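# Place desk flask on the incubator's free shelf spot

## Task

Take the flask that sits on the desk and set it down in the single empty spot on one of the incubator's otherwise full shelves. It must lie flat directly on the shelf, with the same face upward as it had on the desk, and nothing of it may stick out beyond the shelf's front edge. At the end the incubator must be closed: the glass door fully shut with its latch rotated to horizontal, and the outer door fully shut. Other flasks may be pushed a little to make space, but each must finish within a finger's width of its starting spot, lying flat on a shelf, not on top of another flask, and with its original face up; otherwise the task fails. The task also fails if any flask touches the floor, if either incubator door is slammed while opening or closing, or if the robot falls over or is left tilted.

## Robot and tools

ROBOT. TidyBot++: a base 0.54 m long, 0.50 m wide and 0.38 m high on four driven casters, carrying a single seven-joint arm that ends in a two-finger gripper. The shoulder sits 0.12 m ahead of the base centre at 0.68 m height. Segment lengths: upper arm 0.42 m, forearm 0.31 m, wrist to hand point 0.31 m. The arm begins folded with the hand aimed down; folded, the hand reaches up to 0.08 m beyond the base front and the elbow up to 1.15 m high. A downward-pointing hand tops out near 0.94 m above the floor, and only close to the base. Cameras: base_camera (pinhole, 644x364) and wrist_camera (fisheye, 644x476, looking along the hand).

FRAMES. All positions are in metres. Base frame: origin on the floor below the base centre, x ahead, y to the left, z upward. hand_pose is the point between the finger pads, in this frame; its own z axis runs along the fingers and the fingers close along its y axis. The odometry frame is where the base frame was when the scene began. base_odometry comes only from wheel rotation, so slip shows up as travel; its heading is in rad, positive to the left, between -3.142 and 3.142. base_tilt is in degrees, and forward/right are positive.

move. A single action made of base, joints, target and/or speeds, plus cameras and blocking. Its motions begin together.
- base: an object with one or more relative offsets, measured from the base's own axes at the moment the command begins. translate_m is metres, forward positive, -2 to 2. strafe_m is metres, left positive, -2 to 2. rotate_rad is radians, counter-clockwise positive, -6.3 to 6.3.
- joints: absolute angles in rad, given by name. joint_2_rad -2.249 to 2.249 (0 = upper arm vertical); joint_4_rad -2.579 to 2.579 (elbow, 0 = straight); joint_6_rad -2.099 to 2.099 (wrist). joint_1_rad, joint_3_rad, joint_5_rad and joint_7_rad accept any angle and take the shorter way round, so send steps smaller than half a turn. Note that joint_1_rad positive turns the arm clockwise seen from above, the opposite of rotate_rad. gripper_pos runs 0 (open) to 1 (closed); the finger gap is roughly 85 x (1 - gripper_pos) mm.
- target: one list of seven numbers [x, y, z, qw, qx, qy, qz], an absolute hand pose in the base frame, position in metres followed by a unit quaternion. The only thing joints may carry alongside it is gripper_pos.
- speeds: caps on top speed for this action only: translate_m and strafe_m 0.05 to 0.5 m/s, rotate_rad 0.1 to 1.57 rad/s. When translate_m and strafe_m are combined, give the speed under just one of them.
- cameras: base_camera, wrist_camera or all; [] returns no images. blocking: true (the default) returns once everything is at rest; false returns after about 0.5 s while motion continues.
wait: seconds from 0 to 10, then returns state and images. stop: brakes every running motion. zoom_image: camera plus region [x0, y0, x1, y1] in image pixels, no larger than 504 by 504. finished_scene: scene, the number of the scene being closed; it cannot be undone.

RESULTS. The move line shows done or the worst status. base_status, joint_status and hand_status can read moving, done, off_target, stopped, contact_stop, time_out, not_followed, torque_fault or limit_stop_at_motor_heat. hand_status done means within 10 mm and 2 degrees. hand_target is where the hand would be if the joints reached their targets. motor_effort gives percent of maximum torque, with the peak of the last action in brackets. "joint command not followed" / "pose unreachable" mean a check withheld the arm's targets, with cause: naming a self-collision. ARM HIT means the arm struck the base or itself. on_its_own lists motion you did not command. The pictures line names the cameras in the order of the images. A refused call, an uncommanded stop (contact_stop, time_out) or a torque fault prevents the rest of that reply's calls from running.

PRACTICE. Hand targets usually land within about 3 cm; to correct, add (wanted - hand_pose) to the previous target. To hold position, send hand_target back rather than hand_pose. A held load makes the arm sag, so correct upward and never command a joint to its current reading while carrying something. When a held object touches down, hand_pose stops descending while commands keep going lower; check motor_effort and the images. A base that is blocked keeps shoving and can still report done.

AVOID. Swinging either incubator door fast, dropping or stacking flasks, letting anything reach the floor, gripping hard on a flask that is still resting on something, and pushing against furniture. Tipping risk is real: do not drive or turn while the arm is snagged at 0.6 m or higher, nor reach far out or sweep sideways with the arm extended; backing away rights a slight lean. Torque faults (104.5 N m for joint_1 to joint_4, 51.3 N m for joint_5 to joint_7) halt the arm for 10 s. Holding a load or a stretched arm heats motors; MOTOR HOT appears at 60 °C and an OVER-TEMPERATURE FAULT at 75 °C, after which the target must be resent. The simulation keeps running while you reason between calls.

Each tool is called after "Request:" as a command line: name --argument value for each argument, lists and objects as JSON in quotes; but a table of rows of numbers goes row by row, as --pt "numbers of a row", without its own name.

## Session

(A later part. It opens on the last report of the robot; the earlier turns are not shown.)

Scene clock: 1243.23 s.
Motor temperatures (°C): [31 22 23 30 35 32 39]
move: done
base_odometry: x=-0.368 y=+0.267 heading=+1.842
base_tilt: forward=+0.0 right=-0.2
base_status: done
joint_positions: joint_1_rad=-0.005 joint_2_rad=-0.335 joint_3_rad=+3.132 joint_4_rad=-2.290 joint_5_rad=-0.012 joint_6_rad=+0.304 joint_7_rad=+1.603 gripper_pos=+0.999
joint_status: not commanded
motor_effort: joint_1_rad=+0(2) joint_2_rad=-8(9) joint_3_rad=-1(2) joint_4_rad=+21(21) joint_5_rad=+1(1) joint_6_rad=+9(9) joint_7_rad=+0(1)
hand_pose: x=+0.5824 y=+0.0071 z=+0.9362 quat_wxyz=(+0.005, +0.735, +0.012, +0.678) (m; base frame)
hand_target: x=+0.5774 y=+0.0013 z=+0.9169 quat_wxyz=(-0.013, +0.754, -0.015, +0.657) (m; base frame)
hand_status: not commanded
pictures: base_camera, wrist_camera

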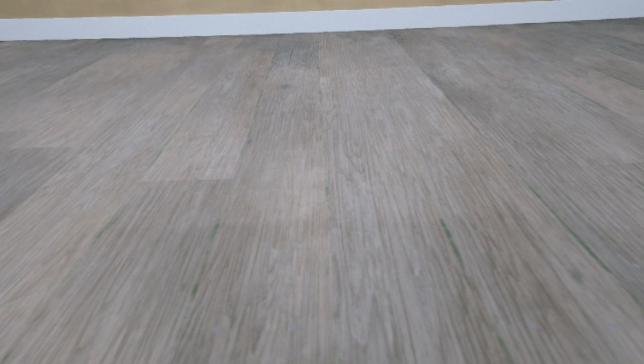

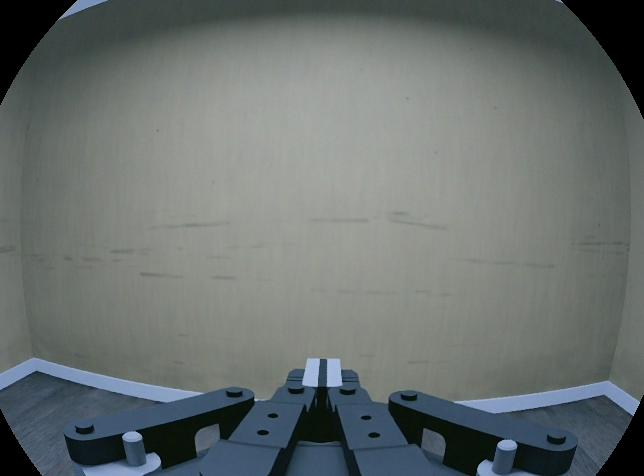

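Request:
move --base '{"translate_m": -1.6}' --speeds '{"translate_m": 0.3}' --cameras '["base_camera"]'

Request:
move --base '{"strafe_m": 0.4}' --speeds '{"strafe_m": 0.3}'

Scene clock: 1253.77 s.
Motor temperatures (°C): [31 22 23 30 34 32 39]
move: done
base_odometry: x=+0.060 y=-1.275 heading=+1.841
base_tilt: forward=+0.1 right=-0.3
base_status: done
joint_positions: joint_1_rad=-0.005 joint_2_rad=-0.338 joint_3_rad=+3.132 joint_4_rad=-2.291 joint_5_rad=-0.012 joint_6_rad=+0.302 joint_7_rad=+1.603 gripper_pos=+0.999
joint_status: not commanded
motor_effort: joint_1_rad=-1(1) joint_2_rad=-8(12) joint_3_rad=+0(2) joint_4_rad=+22(22) joint_5_rad=+0(1) joint_6_rad=+9(9) joint_7_rad=+1(1)
hand_pose: x=+0.5814 y=+0.0071 z=+0.9364 quat_wxyz=(+0.005, +0.735, +0.012, +0.678) (m; base frame)
hand_target: x=+0.5774 y=+0.0013 z=+0.9169 quat_wxyz=(-0.013, +0.754, -0.015, +0.657) (m; base frame)
hand_status: not commanded
pictures: base_camera

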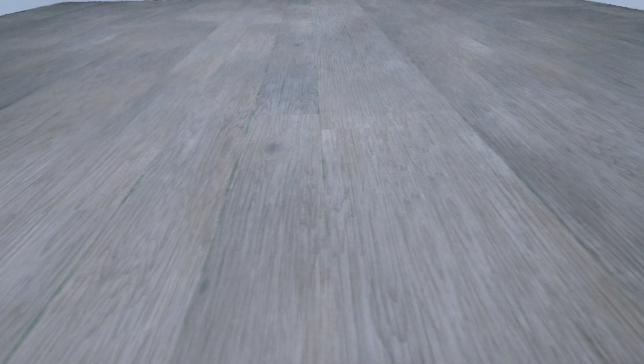

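Scene clock: 1256.03 s.
Motor temperatures (°C): [31 22 23 30 34 32 39]
move: done
base_odometry: x=-0.325 y=-1.382 heading=+1.842
base_tilt: forward=+0.0 right=-0.3
base_status: done
joint_positions: joint_1_rad=-0.005 joint_2_rad=-0.338 joint_3_rad=+3.133 joint_4_rad=-2.291 joint_5_rad=-0.012 joint_6_rad=+0.302 joint_7_rad=+1.603 gripper_pos=+0.999
joint_status: not commanded
motor_effort: joint_1_rad=+0(2) joint_2_rad=-8(9) joint_3_rad=+0(3) joint_4_rad=+21(22) joint_5_rad=+1(1) joint_6_rad=+9(9) joint_7_rad=+1(1)
hand_pose: x=+0.5814 y=+0.0069 z=+0.9363 quat_wxyz=(+0.005, +0.735, +0.012, +0.678) (m; base frame)
hand_target: x=+0.5774 y=+0.0013 z=+0.9169 quat_wxyz=(-0.013, +0.754, -0.015, +0.657) (m; base frame)
hand_status: not commanded
pictures: base_camera, wrist_camera

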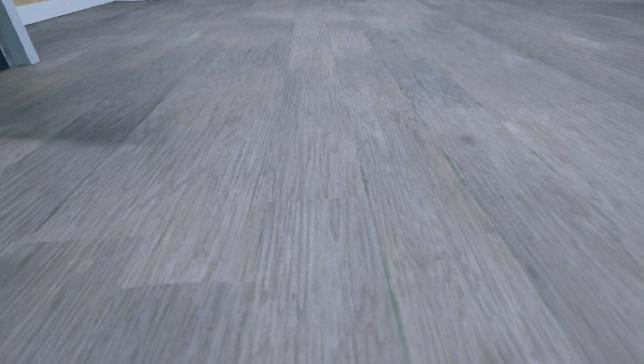

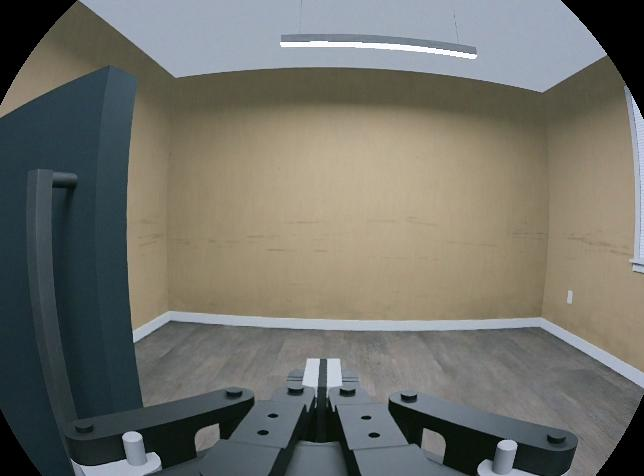

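Request:
move --base '{"strafe_m": 0.6}' --speeds '{"strafe_m": 0.3}'

Request:
move --joints '{"joint_2_rad": -0.065, "joint_4_rad": -1.96, "joint_6_rad": 0.375, "joint_7_rad": 1.53, "gripper_pos": 1.0}'

Scene clock: 1273.80 s.
Motor temperatures (°C): [31 22 23 30 34 32 39]
move: done
base_odometry: x=-0.904 y=-1.542 heading=+1.842
base_tilt: forward=+0.0 right=-0.2
base_status: done
joint_positions: joint_1_rad=-0.005 joint_2_rad=-0.338 joint_3_rad=+3.133 joint_4_rad=-2.291 joint_5_rad=-0.012 joint_6_rad=+0.302 joint_7_rad=+1.603 gripper_pos=+0.999
joint_status: not commanded
motor_effort: joint_1_rad=-1(2) joint_2_rad=-8(9) joint_3_rad=-1(2) joint_4_rad=+20(22) joint_5_rad=+0(1) joint_6_rad=+9(9) joint_7_rad=+1(1)
hand_pose: x=+0.5814 y=+0.0067 z=+0.9363 quat_wxyz=(+0.005, +0.735, +0.012, +0.678) (m; base frame)
hand_target: x=+0.5774 y=+0.0013 z=+0.9169 quat_wxyz=(-0.013, +0.754, -0.015, +0.657) (m; base frame)
hand_status: not commanded
pictures: base_camera, wrist_camera

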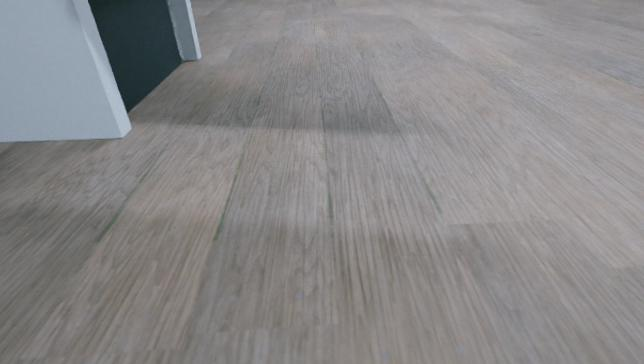

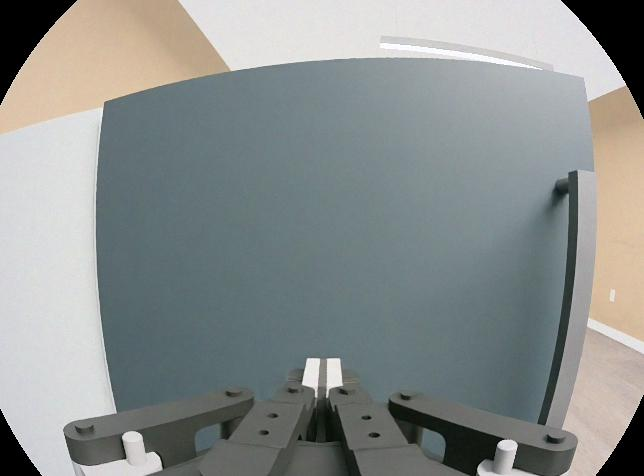

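Scene clock: 1275.23 s.
Motor temperatures (°C): [31 22 23 30 34 32 39]
move: done
base_odometry: x=-0.904 y=-1.542 heading=+1.842
base_tilt: forward=+0.1 right=-0.4
base_status: not commanded
joint_positions: joint_1_rad=-0.005 joint_2_rad=-0.072 joint_3_rad=+3.133 joint_4_rad=-1.980 joint_5_rad=-0.012 joint_6_rad=+0.334 joint_7_rad=+1.603 gripper_pos=+0.999
joint_status: all done
motor_effort: joint_1_rad=+0(2) joint_2_rad=-18(19) joint_3_rad=-1(1) joint_4_rad=+21(23) joint_5_rad=+0(1) joint_6_rad=+9(10) joint_7_rad=+1(1)
hand_pose: x=+0.6965 y=+0.0078 z=+0.9968 quat_wxyz=(+0.004, +0.708, +0.011, +0.706) (m; base frame)
hand_target: x=+0.7005 y=+0.0013 z=+1.0174 quat_wxyz=(-0.015, +0.689, -0.014, +0.725) (m; base frame)
hand_status: not commanded
pictures: base_camera, wrist_camera

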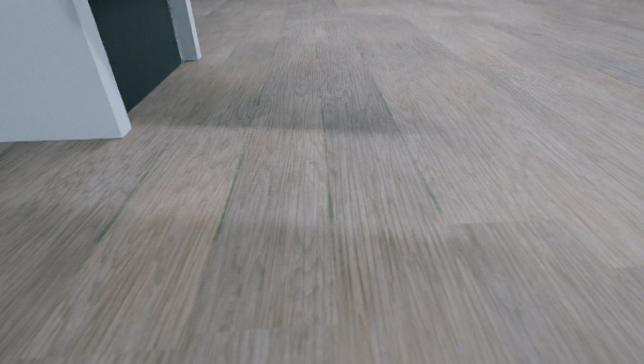

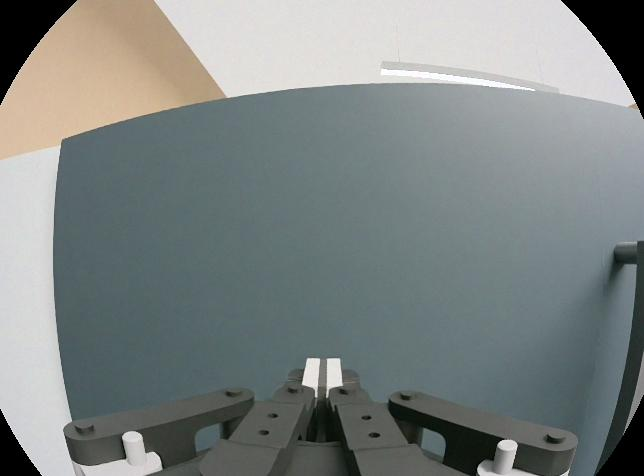

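Request:
move --base '{"translate_m": 0.14}' --speeds '{"translate_m": 0.1}' --cameras '["wrist_camera"]'

Request:
move --base '{"translate_m": 0.08, "strafe_m": -0.05}' --speeds '{"translate_m": 0.1}'

Scene clock: 1289.37 s.
Motor temperatures (°C): [31 22 23 30 34 32 39]
move: done
base_odometry: x=-0.941 y=-1.407 heading=+1.842
base_tilt: forward=+0.1 right=-0.3
base_status: done
joint_positions: joint_1_rad=-0.005 joint_2_rad=-0.066 joint_3_rad=+3.133 joint_4_rad=-1.978 joint_5_rad=-0.012 joint_6_rad=+0.334 joint_7_rad=+1.603 gripper_pos=+0.999
joint_status: not commanded
motor_effort: joint_1_rad=+0(1) joint_2_rad=-19(21) joint_3_rad=-1(1) joint_4_rad=+21(22) joint_5_rad=+0(1) joint_6_rad=+9(10) joint_7_rad=+1(1)
hand_pose: x=+0.6987 y=+0.0078 z=+0.9944 quat_wxyz=(+0.004, +0.709, +0.011, +0.705) (m; base frame)
hand_target: x=+0.7005 y=+0.0013 z=+1.0174 quat_wxyz=(-0.015, +0.689, -0.014, +0.725) (m; base frame)
hand_status: not commanded
pictures: wrist_camera

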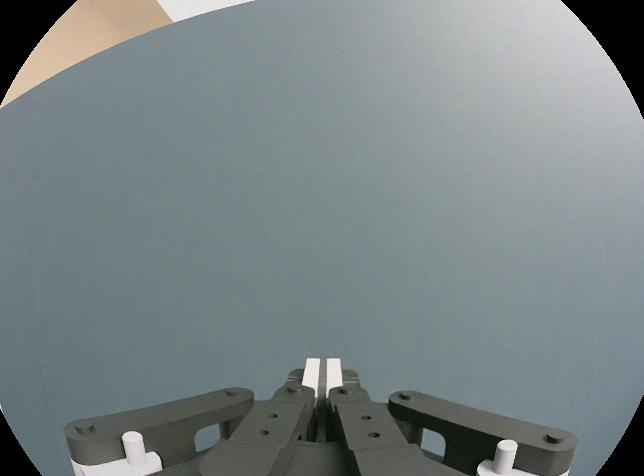

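Scene clock: 1290.87 s.
Motor temperatures (°C): [31 22 23 30 34 32 39]
move: done
base_odometry: x=-0.915 y=-1.317 heading=+1.842
base_tilt: forward=+0.0 right=-0.3
base_status: done
joint_positions: joint_1_rad=-0.007 joint_2_rad=-0.067 joint_3_rad=+3.132 joint_4_rad=-1.975 joint_5_rad=-0.012 joint_6_rad=+0.335 joint_7_rad=+1.603 gripper_pos=+0.999
joint_status: not commanded
motor_effort: joint_1_rad=+0(4) joint_2_rad=-19(20) joint_3_rad=-1(4) joint_4_rad=+22(27) joint_5_rad=+0(1) joint_6_rad=+9(11) joint_7_rad=+0(1)
hand_pose: x=+0.6986 y=+0.0099 z=+0.9970 quat_wxyz=(+0.003, +0.708, +0.012, +0.706) (m; base frame)
hand_target: x=+0.7005 y=+0.0013 z=+1.0174 quat_wxyz=(-0.015, +0.689, -0.014, +0.725) (m; base frame)
hand_status: not commanded
pictures: base_camera, wrist_camera

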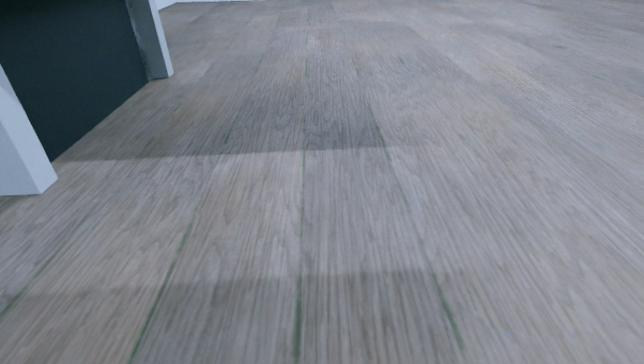

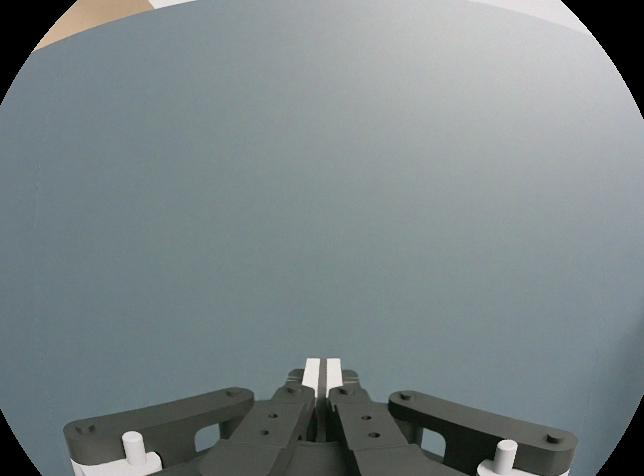

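Request:
move --base '{"translate_m": 0.096, "strafe_m": -0.113, "rotate_rad": 0.175}' --speeds '{"translate_m": 0.1, "rotate_rad": 0.12}'

Scene clock: 1301.30 s.
Motor temperatures (°C): [31 22 23 30 34 32 39]
move: done
base_odometry: x=-0.831 y=-1.194 heading=+2.018
base_tilt: forward=+0.1 right=-0.3
base_status: done
joint_positions: joint_1_rad=-0.005 joint_2_rad=-0.068 joint_3_rad=+3.133 joint_4_rad=-1.975 joint_5_rad=-0.012 joint_6_rad=+0.336 joint_7_rad=+1.603 gripper_pos=+0.999
joint_status: not commanded
motor_effort: joint_1_rad=-1(3) joint_2_rad=-18(21) joint_3_rad=-1(4) joint_4_rad=+21(25) joint_5_rad=+0(1) joint_6_rad=+9(10) joint_7_rad=+0(1)
hand_pose: x=+0.6981 y=+0.0083 z=+0.9980 quat_wxyz=(+0.004, +0.707, +0.011, +0.707) (m; base frame)
hand_target: x=+0.7005 y=+0.0013 z=+1.0174 quat_wxyz=(-0.015, +0.689, -0.014, +0.725) (m; base frame)
hand_status: not commanded
pictures: base_camera, wrist_camera

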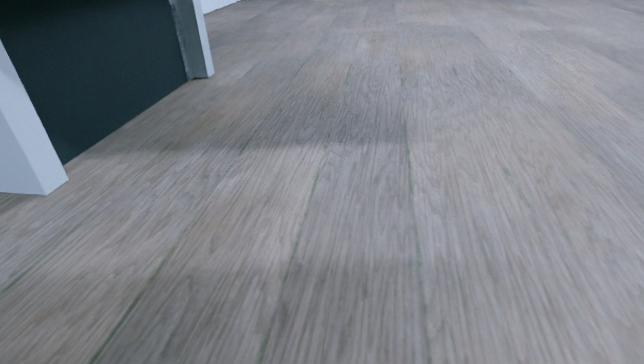

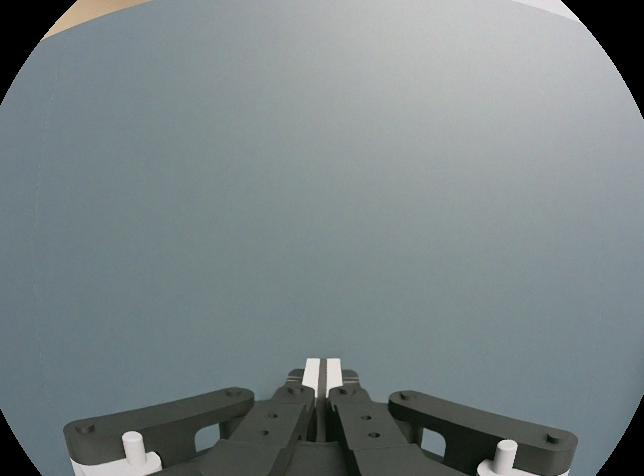

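Request:
move --base '{"translate_m": 0.156, "strafe_m": -0.147, "rotate_rad": 0.21}' --speeds '{"translate_m": 0.1, "rotate_rad": 0.1}'

Scene clock: 1310.07 s.
Motor temperatures (°C): [31 22 23 30 34 32 39]
move: done
base_odometry: x=-0.766 y=-0.990 heading=+2.228
base_tilt: forward=+0.0 right=-0.3
base_status: done
joint_positions: joint_1_rad=-0.003 joint_2_rad=-0.068 joint_3_rad=+3.134 joint_4_rad=-1.975 joint_5_rad=-0.012 joint_6_rad=+0.336 joint_7_rad=+1.603 gripper_pos=+0.999
joint_status: not commanded
motor_effort: joint_1_rad=-1(3) joint_2_rad=-18(20) joint_3_rad=-1(3) joint_4_rad=+21(26) joint_5_rad=+0(1) joint_6_rad=+9(11) joint_7_rad=+1(1)
hand_pose: x=+0.6983 y=+0.0064 z=+0.9983 quat_wxyz=(+0.005, +0.707, +0.010, +0.707) (m; base frame)
hand_target: x=+0.7005 y=+0.0013 z=+1.0174 quat_wxyz=(-0.015, +0.689, -0.014, +0.725) (m; base frame)
hand_status: not commanded
pictures: base_camera, wrist_camera

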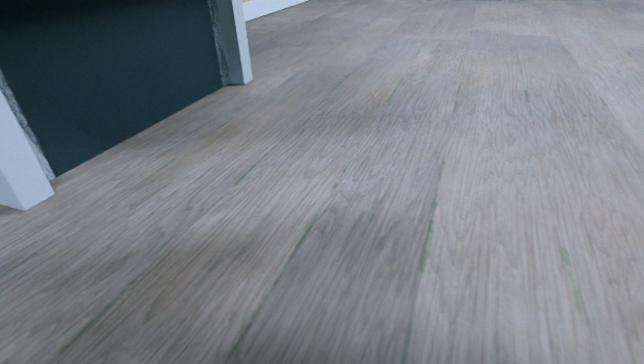

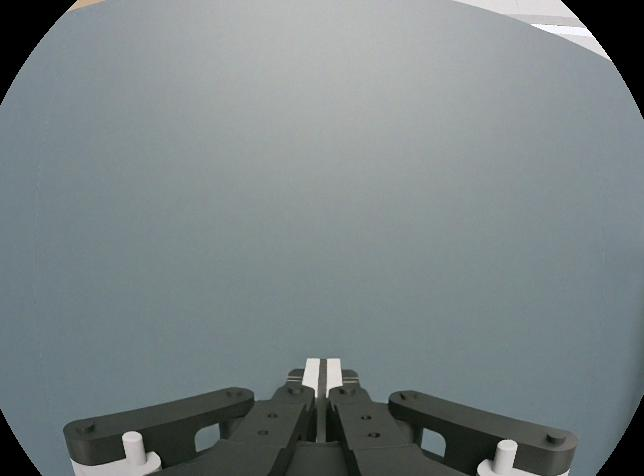

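Request:
move --base '{"translate_m": 0.179, "strafe_m": -0.217, "rotate_rad": 0.31}' --speeds '{"translate_m": 0.1, "rotate_rad": 0.11}'

Scene clock: 1319.47 s.
Motor temperatures (°C): [31 22 23 30 34 32 39]
move: done
base_odometry: x=-0.704 y=-0.715 heading=+2.539
base_tilt: forward=+0.1 right=-0.4
base_status: done
joint_positions: joint_1_rad=-0.002 joint_2_rad=-0.070 joint_3_rad=+3.134 joint_4_rad=-1.975 joint_5_rad=-0.012 joint_6_rad=+0.336 joint_7_rad=+1.603 gripper_pos=+0.999
joint_status: not commanded
motor_effort: joint_1_rad=+0(3) joint_2_rad=-18(20) joint_3_rad=+0(2) joint_4_rad=+22(25) joint_5_rad=+0(1) joint_6_rad=+9(10) joint_7_rad=+1(1)
hand_pose: x=+0.6978 y=+0.0060 z=+0.9993 quat_wxyz=(+0.005, +0.706, +0.009, +0.708) (m; base frame)
hand_target: x=+0.7005 y=+0.0013 z=+1.0174 quat_wxyz=(-0.015, +0.689, -0.014, +0.725) (m; base frame)
hand_status: not commanded
pictures: base_camera, wrist_camera

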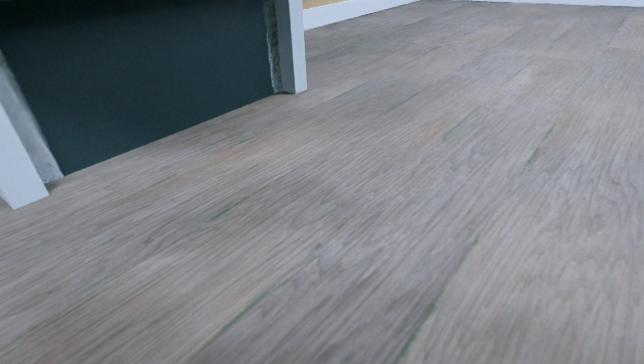

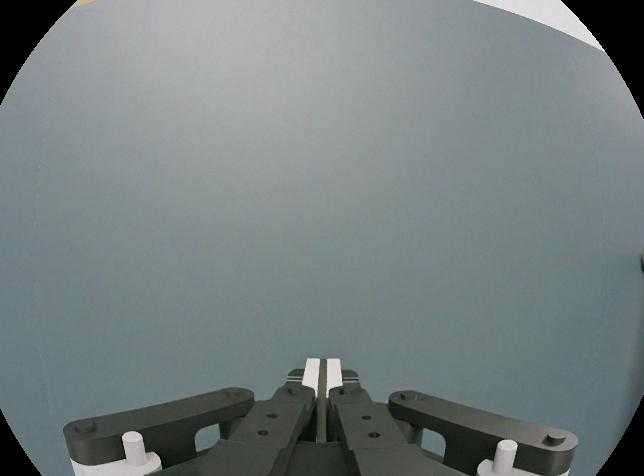

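Request:
move --base '{"translate_m": 0.19, "strafe_m": -0.235, "rotate_rad": 0.345}' --speeds '{"translate_m": 0.09, "rotate_rad": 0.1}'

Scene clock: 1329.37 s.
Motor temperatures (°C): [31 22 23 30 34 32 39]
move: done
base_odometry: x=-0.727 y=-0.414 heading=+2.884
base_tilt: forward=+0.0 right=-0.3
base_status: done
joint_positions: joint_1_rad=-0.002 joint_2_rad=-0.071 joint_3_rad=+3.134 joint_4_rad=-1.974 joint_5_rad=-0.012 joint_6_rad=+0.337 joint_7_rad=+1.603 gripper_pos=+0.999
joint_status: not commanded
motor_effort: joint_1_rad=+0(2) joint_2_rad=-18(19) joint_3_rad=-1(3) joint_4_rad=+21(24) joint_5_rad=+0(1) joint_6_rad=+9(10) joint_7_rad=+0(1)
hand_pose: x=+0.6976 y=+0.0058 z=+1.0000 quat_wxyz=(+0.005, +0.706, +0.009, +0.708) (m; base frame)
hand_target: x=+0.7005 y=+0.0013 z=+1.0174 quat_wxyz=(-0.015, +0.689, -0.014, +0.725) (m; base frame)
hand_status: not commanded
pictures: base_camera, wrist_camera

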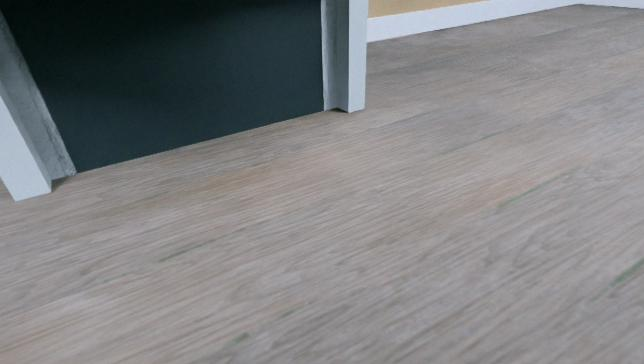

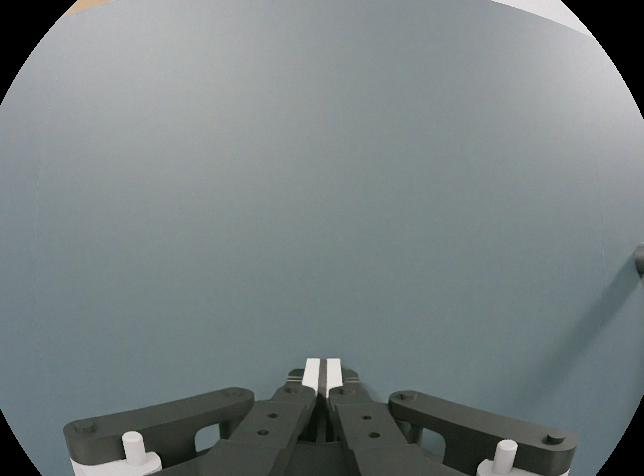

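Request:
move --base '{"translate_m": 0.165, "strafe_m": -0.2, "rotate_rad": 0.3}' --speeds '{"translate_m": 0.08, "rotate_rad": 0.1}'

Scene clock: 1339.93 s.
Motor temperatures (°C): [31 22 23 30 34 32 39]
move: done
base_odometry: x=-0.836 y=-0.178 heading=-3.099
base_tilt: forward=+0.0 right=-0.3
base_status: done
joint_positions: joint_1_rad=-0.002 joint_2_rad=-0.071 joint_3_rad=+3.135 joint_4_rad=-1.973 joint_5_rad=-0.012 joint_6_rad=+0.337 joint_7_rad=+1.603 gripper_pos=+0.999
joint_status: not commanded
motor_effort: joint_1_rad=+0(2) joint_2_rad=-19(20) joint_3_rad=-1(2) joint_4_rad=+21(25) joint_5_rad=+0(1) joint_6_rad=+9(11) joint_7_rad=+1(1)
hand_pose: x=+0.6977 y=+0.0053 z=+1.0007 quat_wxyz=(+0.006, +0.705, +0.009, +0.709) (m; base frame)
hand_target: x=+0.7005 y=+0.0013 z=+1.0174 quat_wxyz=(-0.015, +0.689, -0.014, +0.725) (m; base frame)
hand_status: not commanded
pictures: base_camera, wrist_camera

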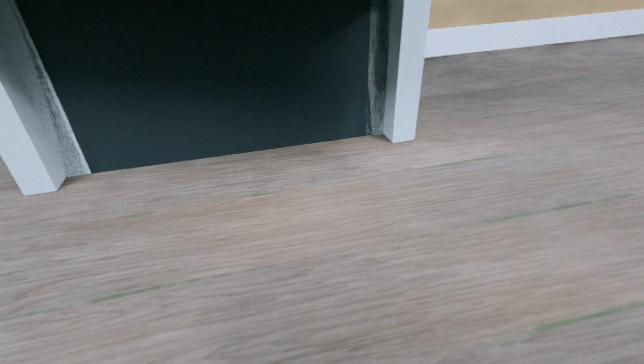

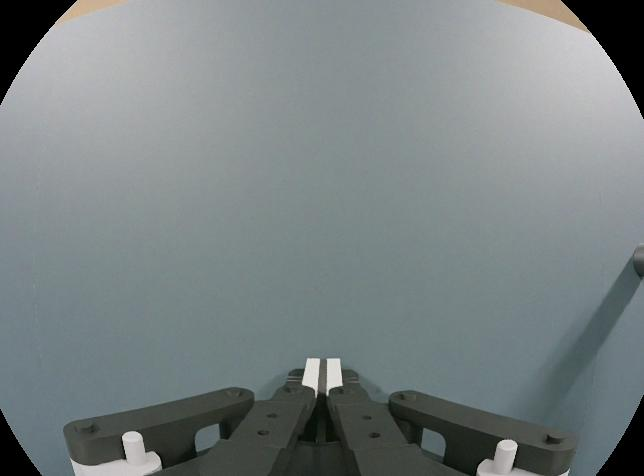

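Request:
move --base '{"translate_m": 0.085, "strafe_m": -0.159, "rotate_rad": 0.19}' --speeds '{"translate_m": 0.06, "rotate_rad": 0.1}'

Scene clock: 1351.13 s.
Motor temperatures (°C): [31 22 23 30 34 32 39]
move: done
base_odometry: x=-0.928 y=-0.023 heading=-2.908
base_tilt: forward=+0.1 right=-0.3
base_status: done
joint_positions: joint_1_rad=-0.001 joint_2_rad=-0.070 joint_3_rad=+3.135 joint_4_rad=-1.973 joint_5_rad=-0.012 joint_6_rad=+0.338 joint_7_rad=+1.603 gripper_pos=+0.999
joint_status: not commanded
motor_effort: joint_1_rad=-1(3) joint_2_rad=-19(19) joint_3_rad=-1(3) joint_4_rad=+21(22) joint_5_rad=+0(1) joint_6_rad=+9(9) joint_7_rad=+1(1)
hand_pose: x=+0.6980 y=+0.0042 z=+1.0003 quat_wxyz=(+0.006, +0.705, +0.008, +0.709) (m; base frame)
hand_target: x=+0.7005 y=+0.0013 z=+1.0174 quat_wxyz=(-0.015, +0.689, -0.014, +0.725) (m; base frame)
hand_status: not commanded
pictures: base_camera, wrist_camera

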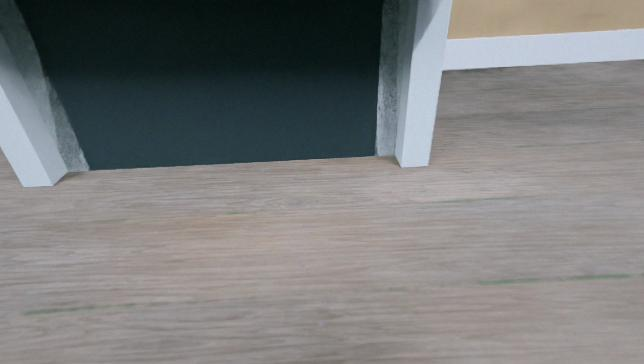

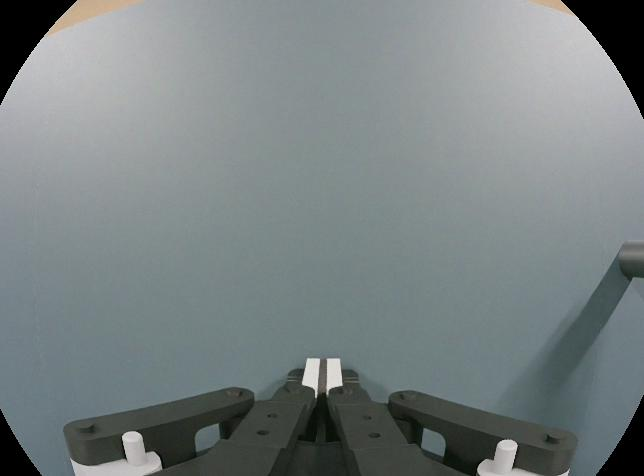

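Now slow straight pushes until it stops.

Request:
move --base '{"translate_m": 0.03, "strafe_m": -0.01}' --speeds '{"translate_m": 0.05}' --cameras '["base_camera"]'

Request:
move --base '{"translate_m": 0.025}' --speeds '{"translate_m": 0.05}' --cameras '["wrist_camera"]'

Scene clock: 1356.80 s.
Motor temperatures (°C): [31 22 23 30 34 32 39]
move: done
base_odometry: x=-0.959 y=-0.020 heading=-2.908
base_tilt: forward=+0.0 right=-0.3
base_status: done
joint_positions: joint_1_rad=-0.007 joint_2_rad=-0.092 joint_3_rad=+3.135 joint_4_rad=-1.993 joint_5_rad=-0.012 joint_6_rad=+0.338 joint_7_rad=+1.603 gripper_pos=+0.999
joint_status: not commanded
motor_effort: joint_1_rad=+1(3) joint_2_rad=-12(19) joint_3_rad=+1(4) joint_4_rad=+27(29) joint_5_rad=+0(1) joint_6_rad=+12(12) joint_7_rad=+0(1)
hand_pose: x=+0.6887 y=+0.0078 z=+1.0013 quat_wxyz=(+0.004, +0.704, +0.011, +0.710) (m; base frame)
hand_target: x=+0.7005 y=+0.0013 z=+1.0174 quat_wxyz=(-0.015, +0.689, -0.014, +0.725) (m; base frame)
hand_status: not commanded
pictures: base_camera

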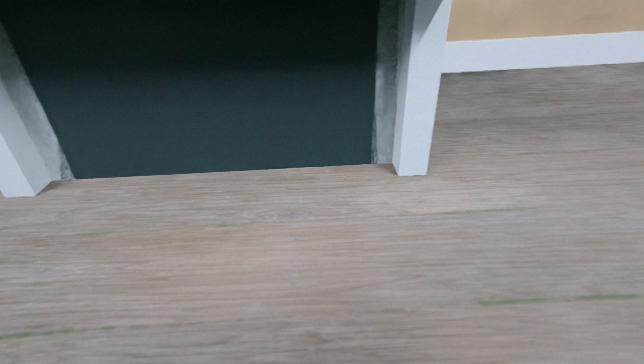

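Scene clock: 1357.83 s.
Motor temperatures (°C): [31 22 23 30 34 32 39]
move: done
base_odometry: x=-0.983 y=-0.026 heading=-2.908
base_tilt: forward=+0.0 right=-0.2
base_status: done
joint_positions: joint_1_rad=-0.007 joint_2_rad=-0.147 joint_3_rad=+3.135 joint_4_rad=-2.044 joint_5_rad=-0.012 joint_6_rad=+0.338 joint_7_rad=+1.603 gripper_pos=+0.999
joint_status: not commanded
motor_effort: joint_1_rad=+1(3) joint_2_rad=+0(12) joint_3_rad=+2(4) joint_4_rad=+35(39) joint_5_rad=+0(1) joint_6_rad=+15(16) joint_7_rad=+1(1)
hand_pose: x=+0.6661 y=+0.0083 z=+1.0009 quat_wxyz=(+0.004, +0.703, +0.011, +0.711) (m; base frame)
hand_target: x=+0.7005 y=+0.0013 z=+1.0174 quat_wxyz=(-0.015, +0.689, -0.014, +0.725) (m; base frame)
hand_status: not commanded
pictures: wrist_camera

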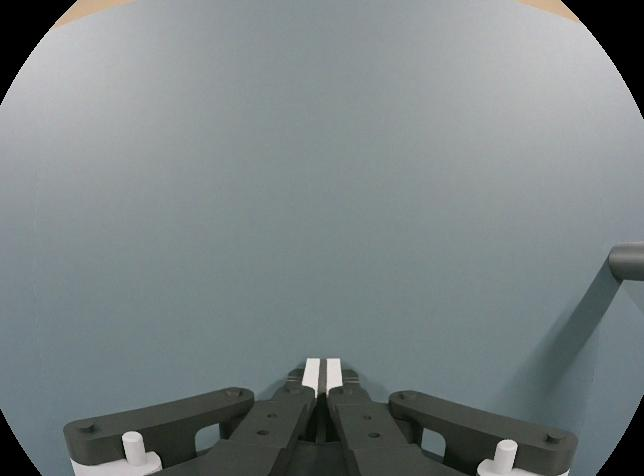

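Request:
move --base '{"translate_m": -0.6}' --speeds '{"translate_m": 0.2}'

Request:
zoom_image --camera "wrist_camera" --region '[100, 100, 560, 380]'

Scene clock: 1367.30 s.
Motor temperatures (°C): [31 22 23 30 34 32 39]
move: done
base_odometry: x=-0.399 y=+0.113 heading=-2.908
base_tilt: forward=+0.1 right=-0.3
base_status: done
joint_positions: joint_1_rad=-0.006 joint_2_rad=-0.060 joint_3_rad=+3.135 joint_4_rad=-1.967 joint_5_rad=-0.012 joint_6_rad=+0.351 joint_7_rad=+1.603 gripper_pos=+0.999
joint_status: not commanded
motor_effort: joint_1_rad=+0(2) joint_2_rad=-19(22) joint_3_rad=+0(2) joint_4_rad=+21(33) joint_5_rad=+0(1) joint_6_rad=+9(14) joint_7_rad=+0(1)
hand_pose: x=+0.7017 y=+0.0078 z=+1.0025 quat_wxyz=(+0.004, +0.702, +0.010, +0.712) (m; base frame)
hand_target: x=+0.7005 y=+0.0013 z=+1.0174 quat_wxyz=(-0.015, +0.689, -0.014, +0.725) (m; base frame)
hand_status: not commanded
pictures: base_camera, wrist_camera

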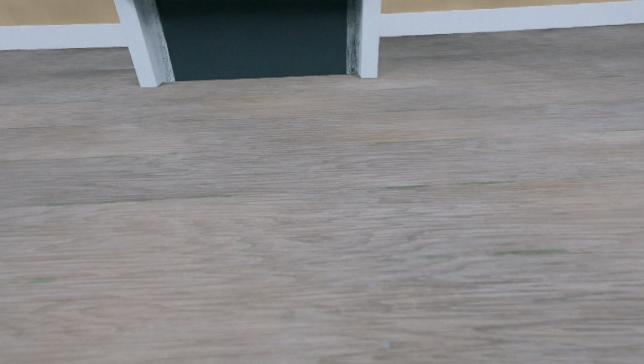

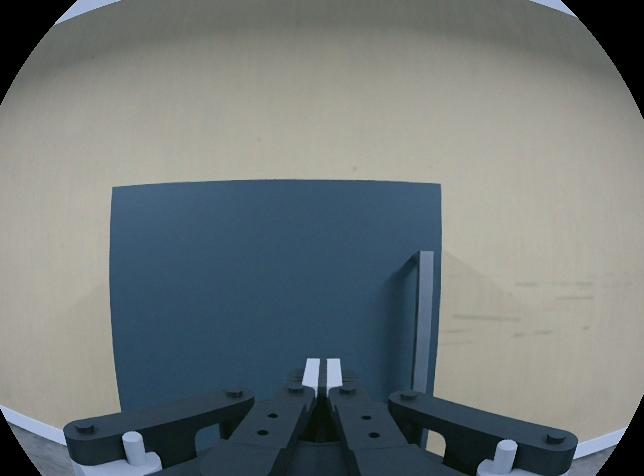

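Scaled by 1.096.

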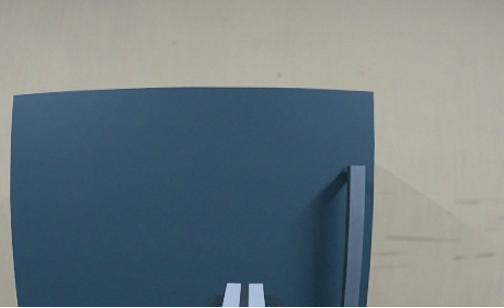

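Request:
finished_scene --scene 2

The scene is finished: the task was done.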